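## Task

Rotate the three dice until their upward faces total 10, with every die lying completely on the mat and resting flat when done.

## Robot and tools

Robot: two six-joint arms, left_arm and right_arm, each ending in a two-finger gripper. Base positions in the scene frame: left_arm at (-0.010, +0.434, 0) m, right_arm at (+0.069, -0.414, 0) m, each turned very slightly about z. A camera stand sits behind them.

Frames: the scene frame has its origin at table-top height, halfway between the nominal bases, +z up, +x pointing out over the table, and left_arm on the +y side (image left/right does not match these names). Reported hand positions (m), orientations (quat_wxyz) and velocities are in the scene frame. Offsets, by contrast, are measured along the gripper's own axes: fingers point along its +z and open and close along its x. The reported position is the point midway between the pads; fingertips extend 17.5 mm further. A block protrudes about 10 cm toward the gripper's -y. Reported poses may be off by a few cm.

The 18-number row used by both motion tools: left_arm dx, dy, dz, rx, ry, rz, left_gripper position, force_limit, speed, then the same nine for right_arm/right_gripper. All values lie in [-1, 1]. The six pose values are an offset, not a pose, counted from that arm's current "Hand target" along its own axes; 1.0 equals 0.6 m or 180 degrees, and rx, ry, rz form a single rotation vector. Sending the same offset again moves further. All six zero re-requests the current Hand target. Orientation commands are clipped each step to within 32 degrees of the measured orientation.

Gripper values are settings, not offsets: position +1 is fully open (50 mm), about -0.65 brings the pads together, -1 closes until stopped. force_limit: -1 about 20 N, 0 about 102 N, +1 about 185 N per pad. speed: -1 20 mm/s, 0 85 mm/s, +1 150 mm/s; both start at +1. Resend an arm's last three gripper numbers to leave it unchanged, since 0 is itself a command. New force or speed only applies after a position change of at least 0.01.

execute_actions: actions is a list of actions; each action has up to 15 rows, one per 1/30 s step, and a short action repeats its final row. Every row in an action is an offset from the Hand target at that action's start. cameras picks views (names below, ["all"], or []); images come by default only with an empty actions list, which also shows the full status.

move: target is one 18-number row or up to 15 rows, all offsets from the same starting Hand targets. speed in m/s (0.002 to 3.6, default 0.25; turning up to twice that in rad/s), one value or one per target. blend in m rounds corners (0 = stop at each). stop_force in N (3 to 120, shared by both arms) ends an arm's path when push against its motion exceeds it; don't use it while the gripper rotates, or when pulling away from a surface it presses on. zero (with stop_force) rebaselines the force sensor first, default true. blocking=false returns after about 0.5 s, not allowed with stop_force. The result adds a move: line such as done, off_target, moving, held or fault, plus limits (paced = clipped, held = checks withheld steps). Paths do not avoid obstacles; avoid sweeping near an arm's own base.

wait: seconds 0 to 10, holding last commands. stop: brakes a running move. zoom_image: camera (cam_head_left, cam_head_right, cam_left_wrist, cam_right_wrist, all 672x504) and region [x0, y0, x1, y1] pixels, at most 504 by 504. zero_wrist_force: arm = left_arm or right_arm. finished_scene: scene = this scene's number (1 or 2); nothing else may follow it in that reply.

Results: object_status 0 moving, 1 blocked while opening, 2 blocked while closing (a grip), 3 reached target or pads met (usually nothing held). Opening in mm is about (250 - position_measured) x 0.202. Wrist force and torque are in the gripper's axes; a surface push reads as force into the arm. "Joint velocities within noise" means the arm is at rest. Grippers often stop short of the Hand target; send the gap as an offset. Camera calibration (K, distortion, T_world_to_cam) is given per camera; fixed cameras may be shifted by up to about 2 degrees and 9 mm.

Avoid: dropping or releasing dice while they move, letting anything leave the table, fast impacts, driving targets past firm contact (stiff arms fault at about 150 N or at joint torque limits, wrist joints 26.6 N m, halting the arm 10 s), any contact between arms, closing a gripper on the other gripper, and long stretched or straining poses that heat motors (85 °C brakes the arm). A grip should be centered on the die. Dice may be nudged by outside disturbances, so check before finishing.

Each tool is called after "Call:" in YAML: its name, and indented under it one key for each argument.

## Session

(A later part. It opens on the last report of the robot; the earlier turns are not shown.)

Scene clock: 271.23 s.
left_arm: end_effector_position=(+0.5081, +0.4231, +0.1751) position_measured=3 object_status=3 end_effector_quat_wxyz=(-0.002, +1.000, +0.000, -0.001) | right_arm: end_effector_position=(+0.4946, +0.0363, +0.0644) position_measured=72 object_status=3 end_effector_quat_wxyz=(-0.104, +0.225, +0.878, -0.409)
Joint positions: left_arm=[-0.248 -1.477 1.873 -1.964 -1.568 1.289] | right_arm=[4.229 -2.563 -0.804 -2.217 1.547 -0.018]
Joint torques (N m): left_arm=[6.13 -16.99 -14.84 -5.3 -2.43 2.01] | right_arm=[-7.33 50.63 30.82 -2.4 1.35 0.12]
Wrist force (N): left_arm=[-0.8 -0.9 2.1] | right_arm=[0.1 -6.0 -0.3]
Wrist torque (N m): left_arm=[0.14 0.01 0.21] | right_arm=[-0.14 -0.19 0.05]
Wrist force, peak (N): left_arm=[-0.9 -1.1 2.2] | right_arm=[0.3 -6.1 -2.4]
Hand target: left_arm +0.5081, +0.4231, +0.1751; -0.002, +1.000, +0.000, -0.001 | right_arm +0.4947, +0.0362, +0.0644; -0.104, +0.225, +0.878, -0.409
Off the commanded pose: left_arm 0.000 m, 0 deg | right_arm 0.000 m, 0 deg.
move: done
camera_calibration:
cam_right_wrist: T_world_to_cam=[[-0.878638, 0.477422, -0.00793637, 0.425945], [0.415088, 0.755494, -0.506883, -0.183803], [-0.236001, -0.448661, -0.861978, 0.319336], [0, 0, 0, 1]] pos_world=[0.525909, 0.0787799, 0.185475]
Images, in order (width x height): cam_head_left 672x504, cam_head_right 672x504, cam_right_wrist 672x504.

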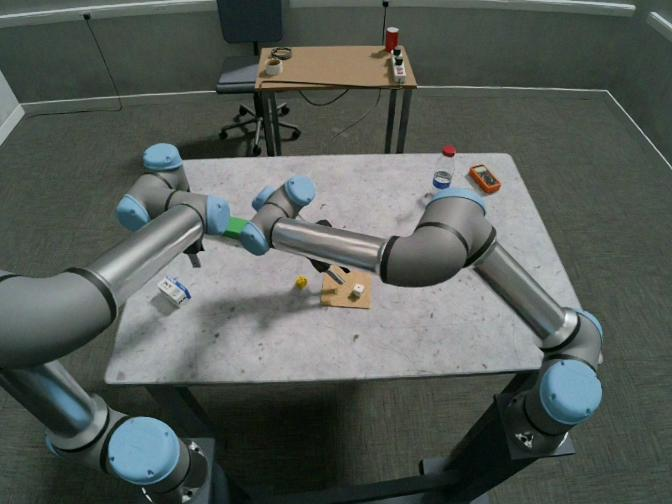

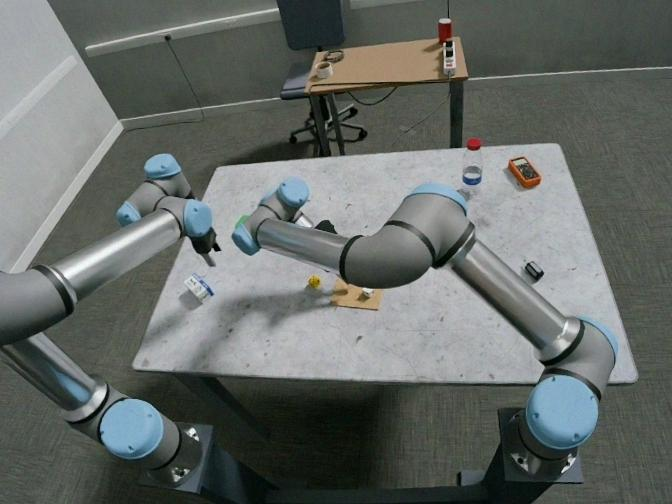

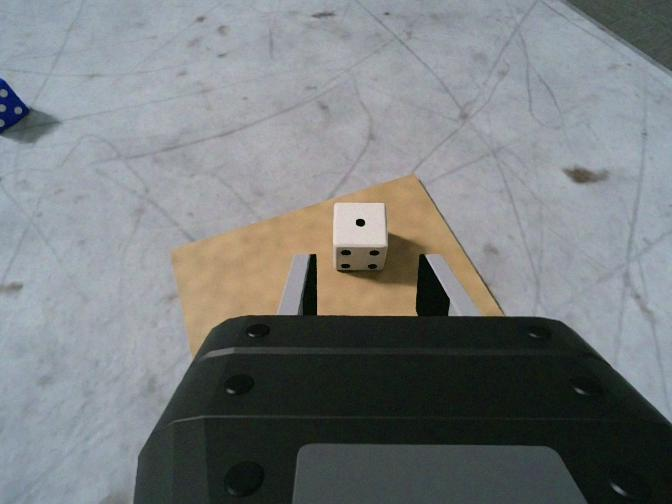

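Call:
move:
  target:
    - [0,0,0,0,0,0,1,-0.9,1, 0,0,-0.1,0,0,0,0.54,-0.9,1]
    - [-0.0117,0.451,-0.008,0,0,0.2028,1,-0.9,1, -0.371,-0.274,0.1045,-0.2721,0.0678,0.1455,1,-0.9,1]
  speed: [0.25,0.35]
  blend: [0.03,0]
  cameras: ["all"]

Scene clock: 300.23 s.
left_arm: end_effector_position=(+0.5010, +0.1525, +0.1790) position_measured=3 object_status=3 end_effector_quat_wxyz=(-0.001, +0.950, -0.313, -0.001) | right_arm: end_effector_position=(+0.6161, -0.2054, +0.1502) position_measured=3 object_status=3 end_effector_quat_wxyz=(+0.001, +0.474, +0.880, +0.001)
Joint positions: left_arm=[-0.7 -1.33 1.686 -1.924 -1.569 1.474] | right_arm=[3.783 -1.841 -1.729 -1.141 1.57 0.012]
Joint torques (N m): left_arm=[-6.54 -31.1 -30.02 -5.4 -1.2 0.16] | right_arm=[-8.89 41.47 17.54 5.71 -1.61 1.23]
Wrist force (N): left_arm=[-0.5 -1.0 2.2] | right_arm=[-0.2 -3.6 -0.2]
Wrist torque (N m): left_arm=[0.13 -0.04 0.20] | right_arm=[-0.08 -0.22 -0.04]
Wrist force, peak (N): left_arm=[-0.5 -3.3 1.9] | right_arm=[0.3 -6.2 2.8]
Hand target: left_arm +0.5010, +0.1525, +0.1790; -0.001, +0.950, -0.313, -0.001 | right_arm +0.6161, -0.2054, +0.1502; +0.001, +0.474, +0.880, +0.001
Off the commanded pose: left_arm 0.000 m, 0 deg | right_arm 0.000 m, 0 deg.
move: done
camera_calibration:
cam_left_wrist: T_world_to_cam=[[0.800763, -0.598509, -0.0237728, -0.291266], [-0.55611, -0.757609, 0.341716, 0.352301], [-0.222531, -0.260414, -0.939502, 0.454028], [0, 0, 0, 1]] pos_world=[0.530188, 0.210817, 0.299249]
cam_right_wrist: T_world_to_cam=[[-0.546924, 0.837155, -0.00678252, 0.518109], [0.787602, 0.517263, 0.334847, -0.413084], [0.283827, 0.177794, -0.942248, 0.134054], [0, 0, 0, 1]] pos_world=[0.570664, -0.243899, 0.268146]

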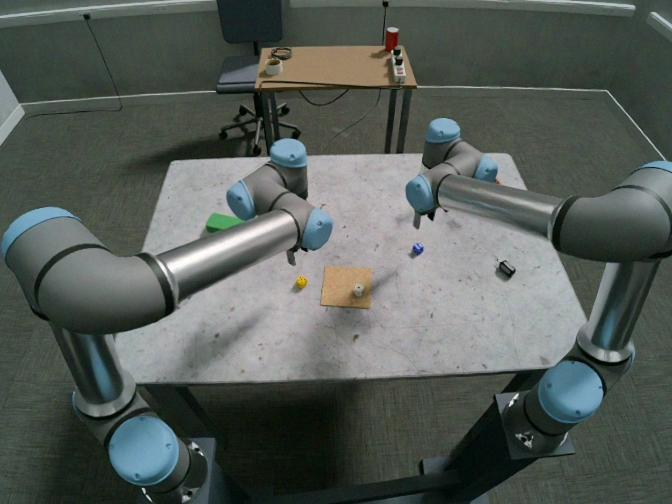

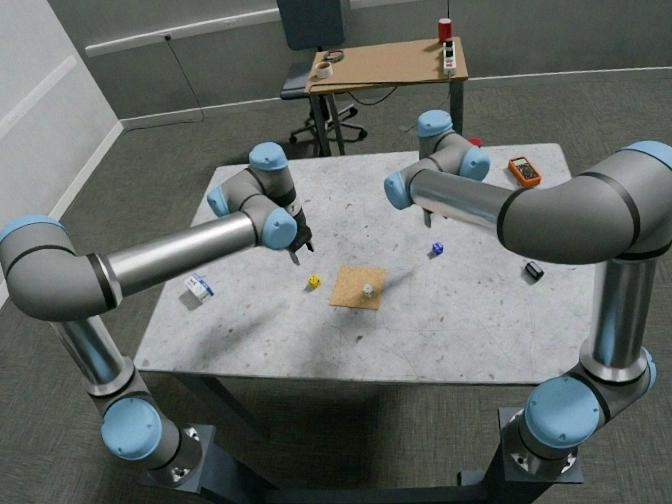

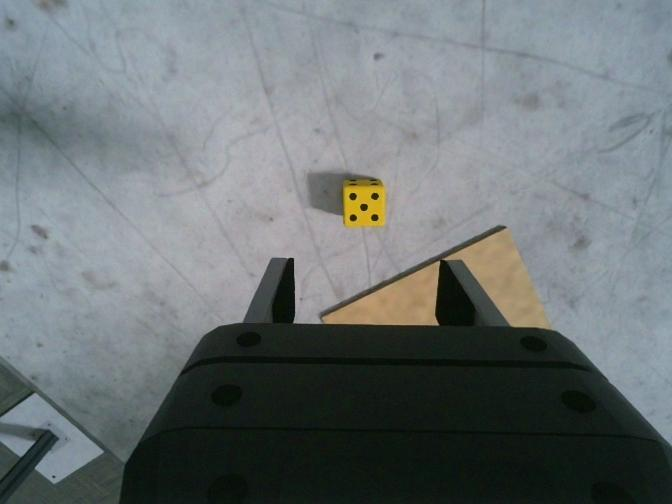

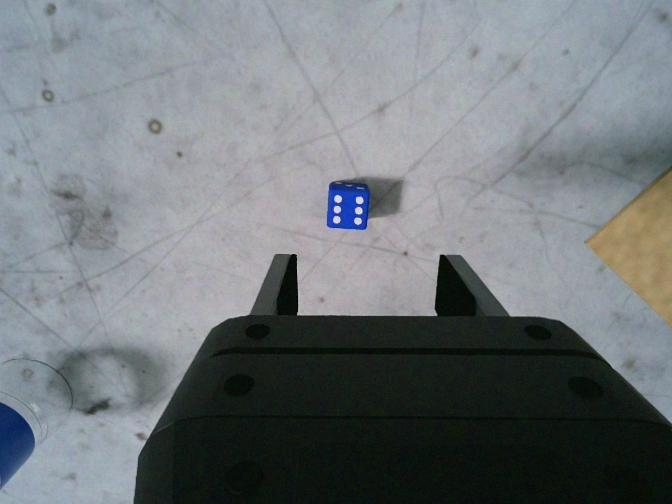

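Call:
move:
  target:
    - [0,0.0738,0.1655,0.2778,0,0,1,-0.9,1, -0.002,-0.0017,0.133,0,0,0.022,1,-0.9,1]
    - [0,0.01,0.2173,0.2778,0,0,-1,-0.9,1, -0.002,-0.0017,0.2153,0,0,0.022,-1,-0.9,1]
    - [0,0.01,0.134,0.2778,0,0,-1,-0.9,1, -0.002,-0.0017,0.117,0,0,0.022,-1,-0.9,1]
    - [0,0.01,0.134,0.2778,0,0,-1,-0.9,1, 0.3953,0.0745,0.117,0,0,0.022,-1,-0.9,1]
    - [0,0.01,0.134,0.2778,0,0,-1,-0.9,1, 0.3953,0.0745,0.207,0,0,0.022,0.54,-0.9,1]
    - [0,0.01,0.134,0.2778,0,0,-1,-0.9,1, 0.3953,0.0745,0.05,0,0,0.022,0.54,-0.9,1]
    - [0.0393,0.1498,0.1405,-0.2222,0,0,-1,-0.9,1, 0,0,0,0,0,0,0.54,-0.9,1]
    - [0.0393,0.1498,0.2072,-0.2222,0,0,0.54,-0.9,1, 0,0,0,0,0,0,0.54,-0.9,1]
    - [0.0393,0.0963,0.1433,-0.2222,0,0,0.54,-0.9,1, 0,0,0,0,0,0,0.54,-0.9,1]
  speed: [0.5,0.15,0.3,0.5,0.15,0.3,0.7,0.15,0.3]
  blend: [0.01,0,0.02,0.02,0,0.04,0.01,0,0]
  cameras: ["all"]

Scene clock: 344.37 s.
left_arm: end_effector_position=(+0.4974, +0.1480, +0.0986) position_measured=134 object_status=2 end_effector_quat_wxyz=(-0.402, +0.860, -0.284, +0.131) | right_arm: end_effector_position=(+0.5965, -0.1619, +0.0805) position_measured=128 object_status=2 end_effector_quat_wxyz=(+0.000, +0.504, +0.864, +0.001)
Joint positions: left_arm=[-1.045 -1.141 1.795 -1.749 -0.806 0.935] | right_arm=[3.864 -1.922 -1.821 -0.968 1.571 0.162]
Joint torques (N m): left_arm=[-6.09 -45.19 -11.21 0.09 -0.61 0.29] | right_arm=[7.56 41.94 22.37 0.2 -0.34 1.81]
Wrist force (N): left_arm=[0.4 -1.3 3.7] | right_arm=[-1.2 -3.2 -0.3]
Wrist torque (N m): left_arm=[0.48 -0.14 0.31] | right_arm=[-0.02 -0.01 0.10]
Wrist force, peak (N): left_arm=[0.1 1.8 5.7] | right_arm=[44.2 3.3 0.1]
Hand target: left_arm +0.4974, +0.1480, +0.0986; -0.402, +0.860, -0.284, +0.131 (not the last commanded pose) | right_arm +0.5964, -0.1618, +0.0806; +0.000, +0.504, +0.864, +0.000 (not the last commanded pose)
Tool commands: left_gripper/position=-1.0 left_gripper/force_limit=-0.9 left_gripper/speed=+1.0 right_gripper/position=-1.0 right_gripper/force_limit=-0.9 right_gripper/speed=+1.0
Off the commanded pose: left_arm 0.057 m, 90 deg | right_arm 0.084 m, 4 deg.
move: held (right_arm; a check stopped the path), off_target (left_arm); path passed 3 of 9 targets; target 5's new numbers were not sent; target 8's new numbers were not sent; limits=held
pose unreachable (right arm): on one or more control steps of this call, first in action 0 (counted from 0), this arm could not follow its commanded pose, so it was not sent that pose on those steps. It may still have moved: this result reports where it is.
cause: moving toward the commanded pose would bring a part of the arm too close to another arm (a part of this arm just beyond joint 3 (elbow) and a part of the left arm just beyond its joint 5 (wrist 2), 30 mm apart when this arm was first held).
camera_calibration:
cam_left_wrist: T_world_to_cam=[[0.811138, -0.584524, -0.0196817, -0.300571], [-0.514163, -0.696651, -0.500314, 0.427358], [0.278734, 0.415943, -0.865621, 0.019812], [0, 0, 0, 1]] pos_world=[0.458014, 0.113788, 0.225047]
cam_right_wrist: T_world_to_cam=[[-0.488323, 0.872643, -0.00589243, 0.441234], [0.821474, 0.461946, 0.334345, -0.425882], [0.294486, 0.158428, -0.942432, 0.0567222], [0, 0, 0, 1]] pos_world=[0.548612, -0.197291, 0.198448]

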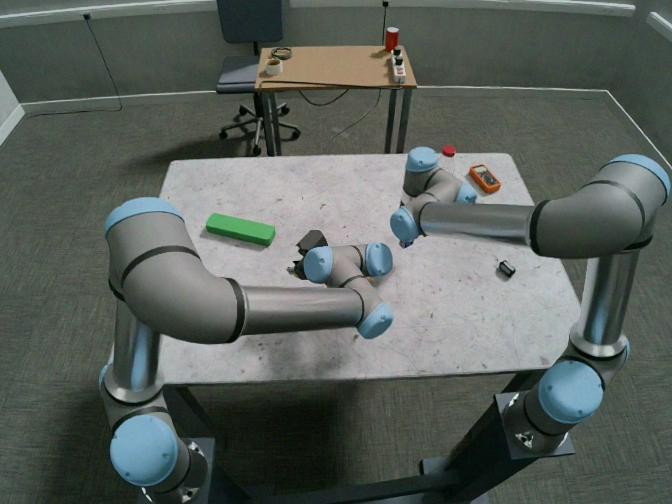

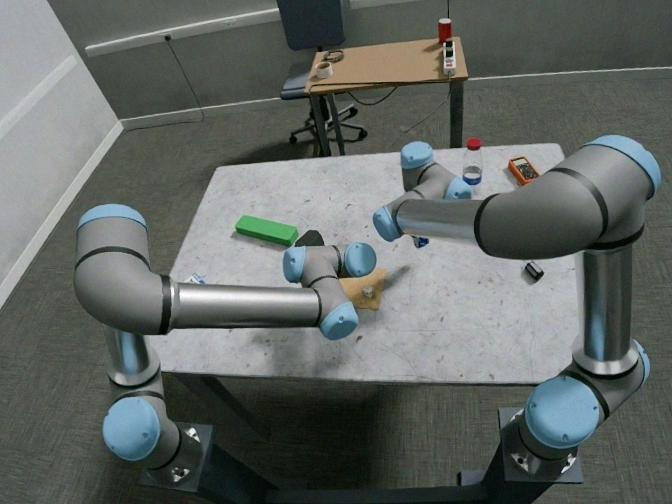

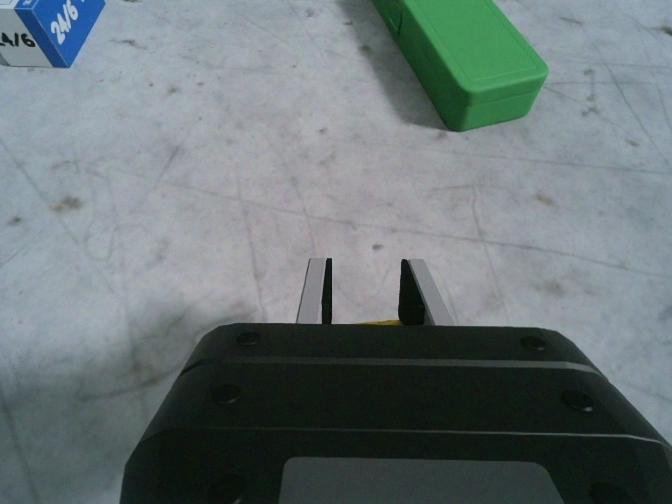

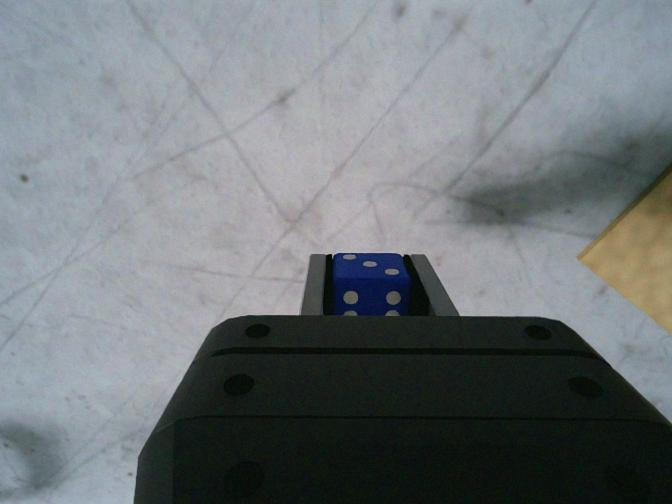

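Call:
move:
  target:
    - [0.0397,0.0952,-0.1032,-0.5,0,0,-1,-0.9,1, 0,0,0,0,0,0,-1,-0.9,1]
    - [0.0397,0.1462,-0.0603,-0.5,0,0,0.54,-0.9,1, 0,0,0,0,0,0,-1,-0.9,1]
    - [0.0397,-0.187,-0.0603,-0.5,0,0,0.54,-0.9,1, 0,0,0,0,0,0,-1,-0.9,1]
  speed: [0.5,0.12,0.4]
  blend: [0.01,0,0]
  cameras: ["all"]

Scene clock: 359.23 s.
left_arm: end_effector_position=(+0.5430, +0.1691, +0.2077) position_measured=72 object_status=3 end_effector_quat_wxyz=(+0.324, +0.893, -0.294, -0.108) | right_arm: end_effector_position=(+0.5964, -0.1618, +0.0805) position_measured=128 object_status=2 end_effector_quat_wxyz=(+0.000, +0.504, +0.864, +0.000)
Joint positions: left_arm=[-0.366 -1.13 1.444 -1.688 -2.243 1.875] | right_arm=[3.865 -1.922 -1.821 -0.968 1.571 0.162]
Joint torques (N m): left_arm=[6.21 -48.92 -33.63 -0.13 -4.47 1.23] | right_arm=[9.74 42.03 27.3 0.03 -2.02 1.59]
Wrist force (N): left_arm=[-0.8 0.6 0.3] | right_arm=[-1.4 -3.1 -0.3]
Wrist torque (N m): left_arm=[0.12 0.06 0.15] | right_arm=[-0.01 0.03 0.10]
Wrist force, peak (N): left_arm=[-0.8 0.5 4.8] | right_arm=[-1.4 -3.4 -0.1]
Hand target: left_arm +0.5431, +0.1691, +0.2078; +0.324, +0.893, -0.294, -0.108 | right_arm +0.5964, -0.1618, +0.0806; +0.000, +0.504, +0.864, +0.000
Off the commanded pose: left_arm 0.000 m, 0 deg | right_arm 0.000 m, 0 deg.
move: done
camera_calibration:
cam_left_wrist: T_world_to_cam=[[0.793496, -0.608358, -0.0162517, -0.310305], [-0.293147, -0.405489, 0.86582, 0.0671637], [-0.533318, -0.682261, -0.500092, 0.643456], [0, 0, 0, 1]] pos_world=[0.609081, 0.277462, 0.258593]
cam_right_wrist: T_world_to_cam=[[-0.488521, 0.872532, -0.00592366, 0.441239], [0.821388, 0.462155, 0.334266, -0.425824], [0.294396, 0.15843, -0.94246, 0.0567616], [0, 0, 0, 1]] pos_world=[0.548611, -0.197191, 0.198448]

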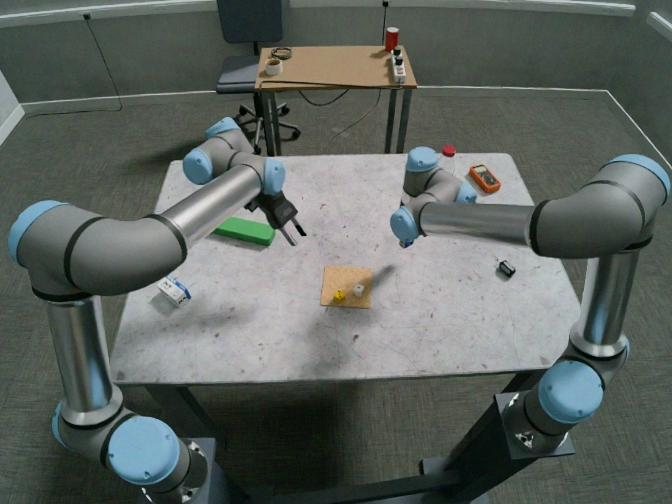

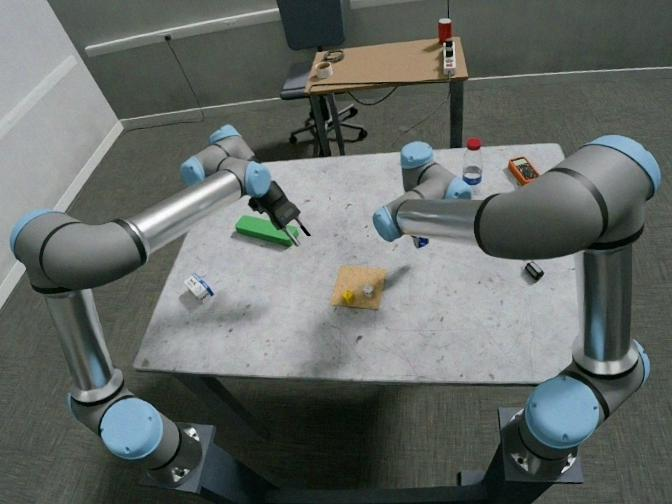

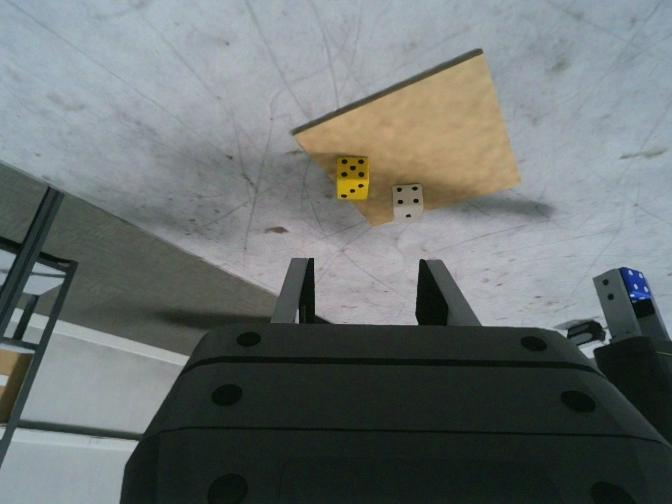

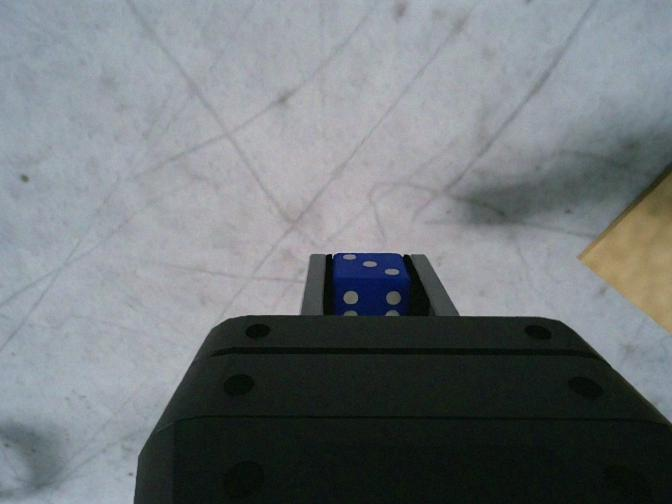

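Call:
zoom_image:
  camera: "cam_left_wrist"
  region: [310, 130, 450, 230]

Call:
zoom_image:
  camera: "cam_head_left"
  region: [306, 255, 386, 315]

Scaled by 3.600 from the camera's 672x504 image, which has a finer 960x720 frame.

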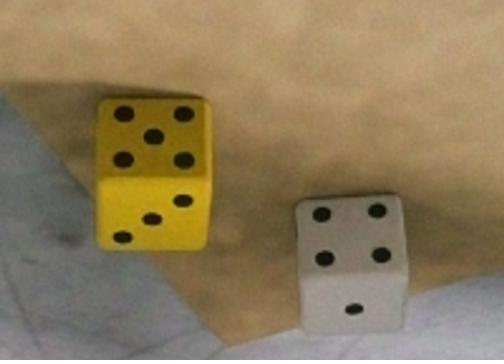

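Scaled by 6.300 from the camera's 672x504 image, which has a finer 960x720 frame.

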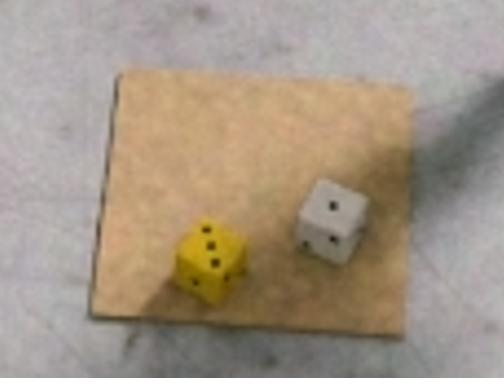

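Call:
move:
  target:
    - [0,0,-0.2,0,0,0,0.54,-0.9,1, 0.3202,0.0393,0,0,0,0,-1,-0.9,1]
    - [0,0,-0.2,0,0,0,0.54,-0.9,1, 0.3202,0.0393,0.0902,0,0,0,0.54,-0.9,1]
    - [0,0,-0.2,0,0,0,0.54,-0.9,1, 0.3202,0.0393,-0.1,0,0,0,0.54,-0.9,1]
  speed: [0.4,0.12,0.3]
  blend: [0.01,0,0]
  cameras: ["all"]

Call:
zoom_image:
  camera: "cam_head_left"
  region: [306, 255, 386, 315]

Scene clock: 385.93 s.
left_arm: end_effector_position=(+0.5891, +0.2308, +0.2999) position_measured=72 object_status=3 end_effector_quat_wxyz=(+0.324, +0.893, -0.294, -0.108) | right_arm: end_effector_position=(+0.5225, +0.0171, +0.1405) position_measured=72 object_status=3 end_effector_quat_wxyz=(+0.000, +0.504, +0.864, +0.001) end_effector_velocity=(+0.000, +0.000, +0.001) end_effector_angular_velocity=(-0.001, +0.001, +0.000)
Joint positions: left_arm=[-0.256 -1.077 1.104 -1.318 -2.217 2.011] | right_arm=[4.163 -1.94 -1.62 -1.151 1.57 0.461]
Joint velocities: left_arm=[within noise] | right_arm=[0 0.001 0.003 -0.005 0 0.001]
Joint torques (N m): left_arm=[6.52 -52.18 -35.09 -0.1 -4.3 1.71] | right_arm=[8.12 45.02 29.52 0.03 0.13 1.69]
Wrist force (N): left_arm=[-0.9 0.7 0.4] | right_arm=[-1.2 -3.1 -0.5]
Wrist torque (N m): left_arm=[0.13 0.07 0.16] | right_arm=[-0.02 0.00 0.04]
Wrist force, peak (N): left_arm=[-0.8 0.7 3.1] | right_arm=[-5.6 -3.6 -0.1]
Hand target: left_arm +0.5891, +0.2308, +0.2999; +0.324, +0.893, -0.294, -0.108 | right_arm +0.5225, +0.0171, +0.1406; +0.000, +0.504, +0.864, +0.000
Off the commanded pose: left_arm 0.000 m, 0 deg | right_arm 0.000 m, 0 deg.
move: done
camera_calibration:
cam_left_wrist: T_world_to_cam=[[0.793464, -0.608406, -0.0160309, -0.307891], [-0.293301, -0.405328, 0.865843, 0.025907], [-0.533282, -0.682313, -0.500059, 0.756228], [0, 0, 0, 1]] pos_world=[0.655182, 0.339162, 0.350792]
cam_right_wrist: T_world_to_cam=[[-0.48846, 0.872566, -0.00585785, 0.249303], [0.821383, 0.462053, 0.33442, -0.467783], [0.29451, 0.158539, -0.942406, 0.106591], [0, 0, 0, 1]] pos_world=[0.474611, -0.0182916, 0.258349]

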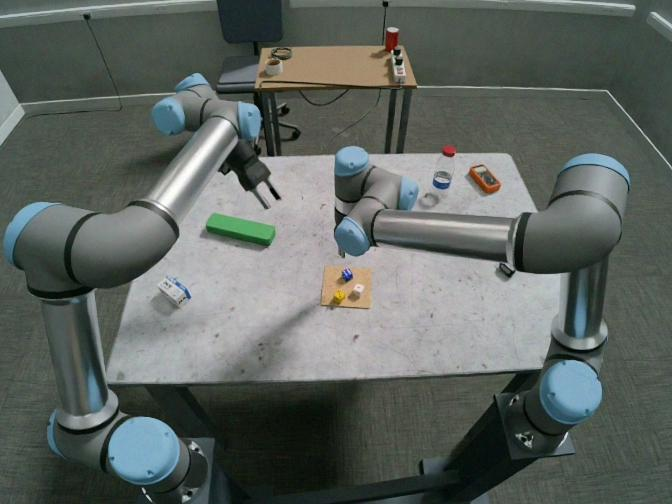

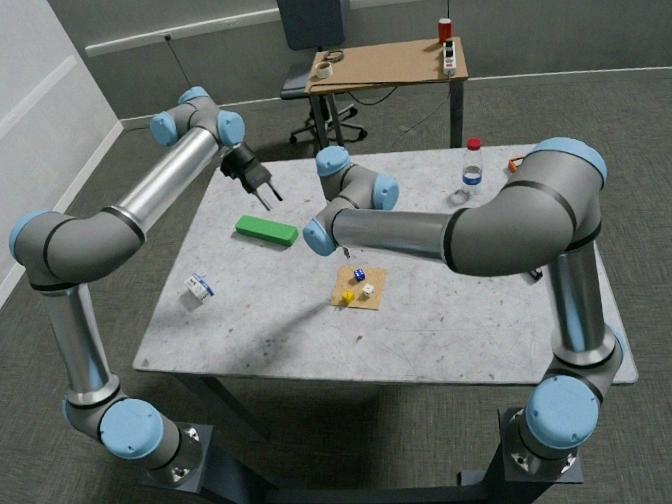

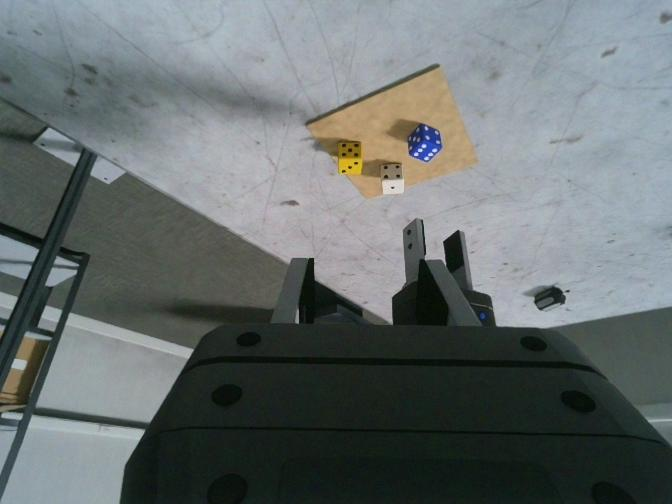

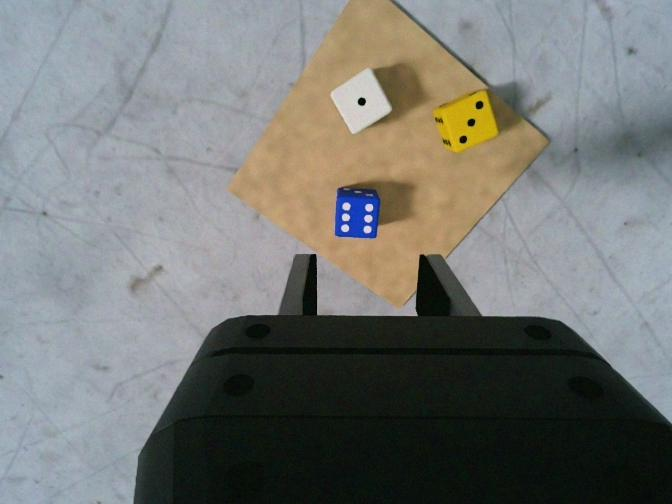

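Scaled by 6.300 from the camera's 672x504 image, which has a finer 960x720 frame.

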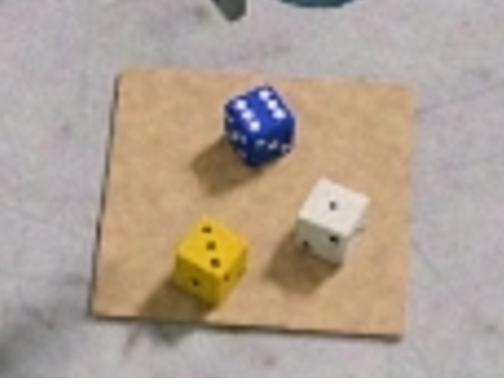

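Call:
finished_scene:
  scene: 1

The scene is finished: the task was done.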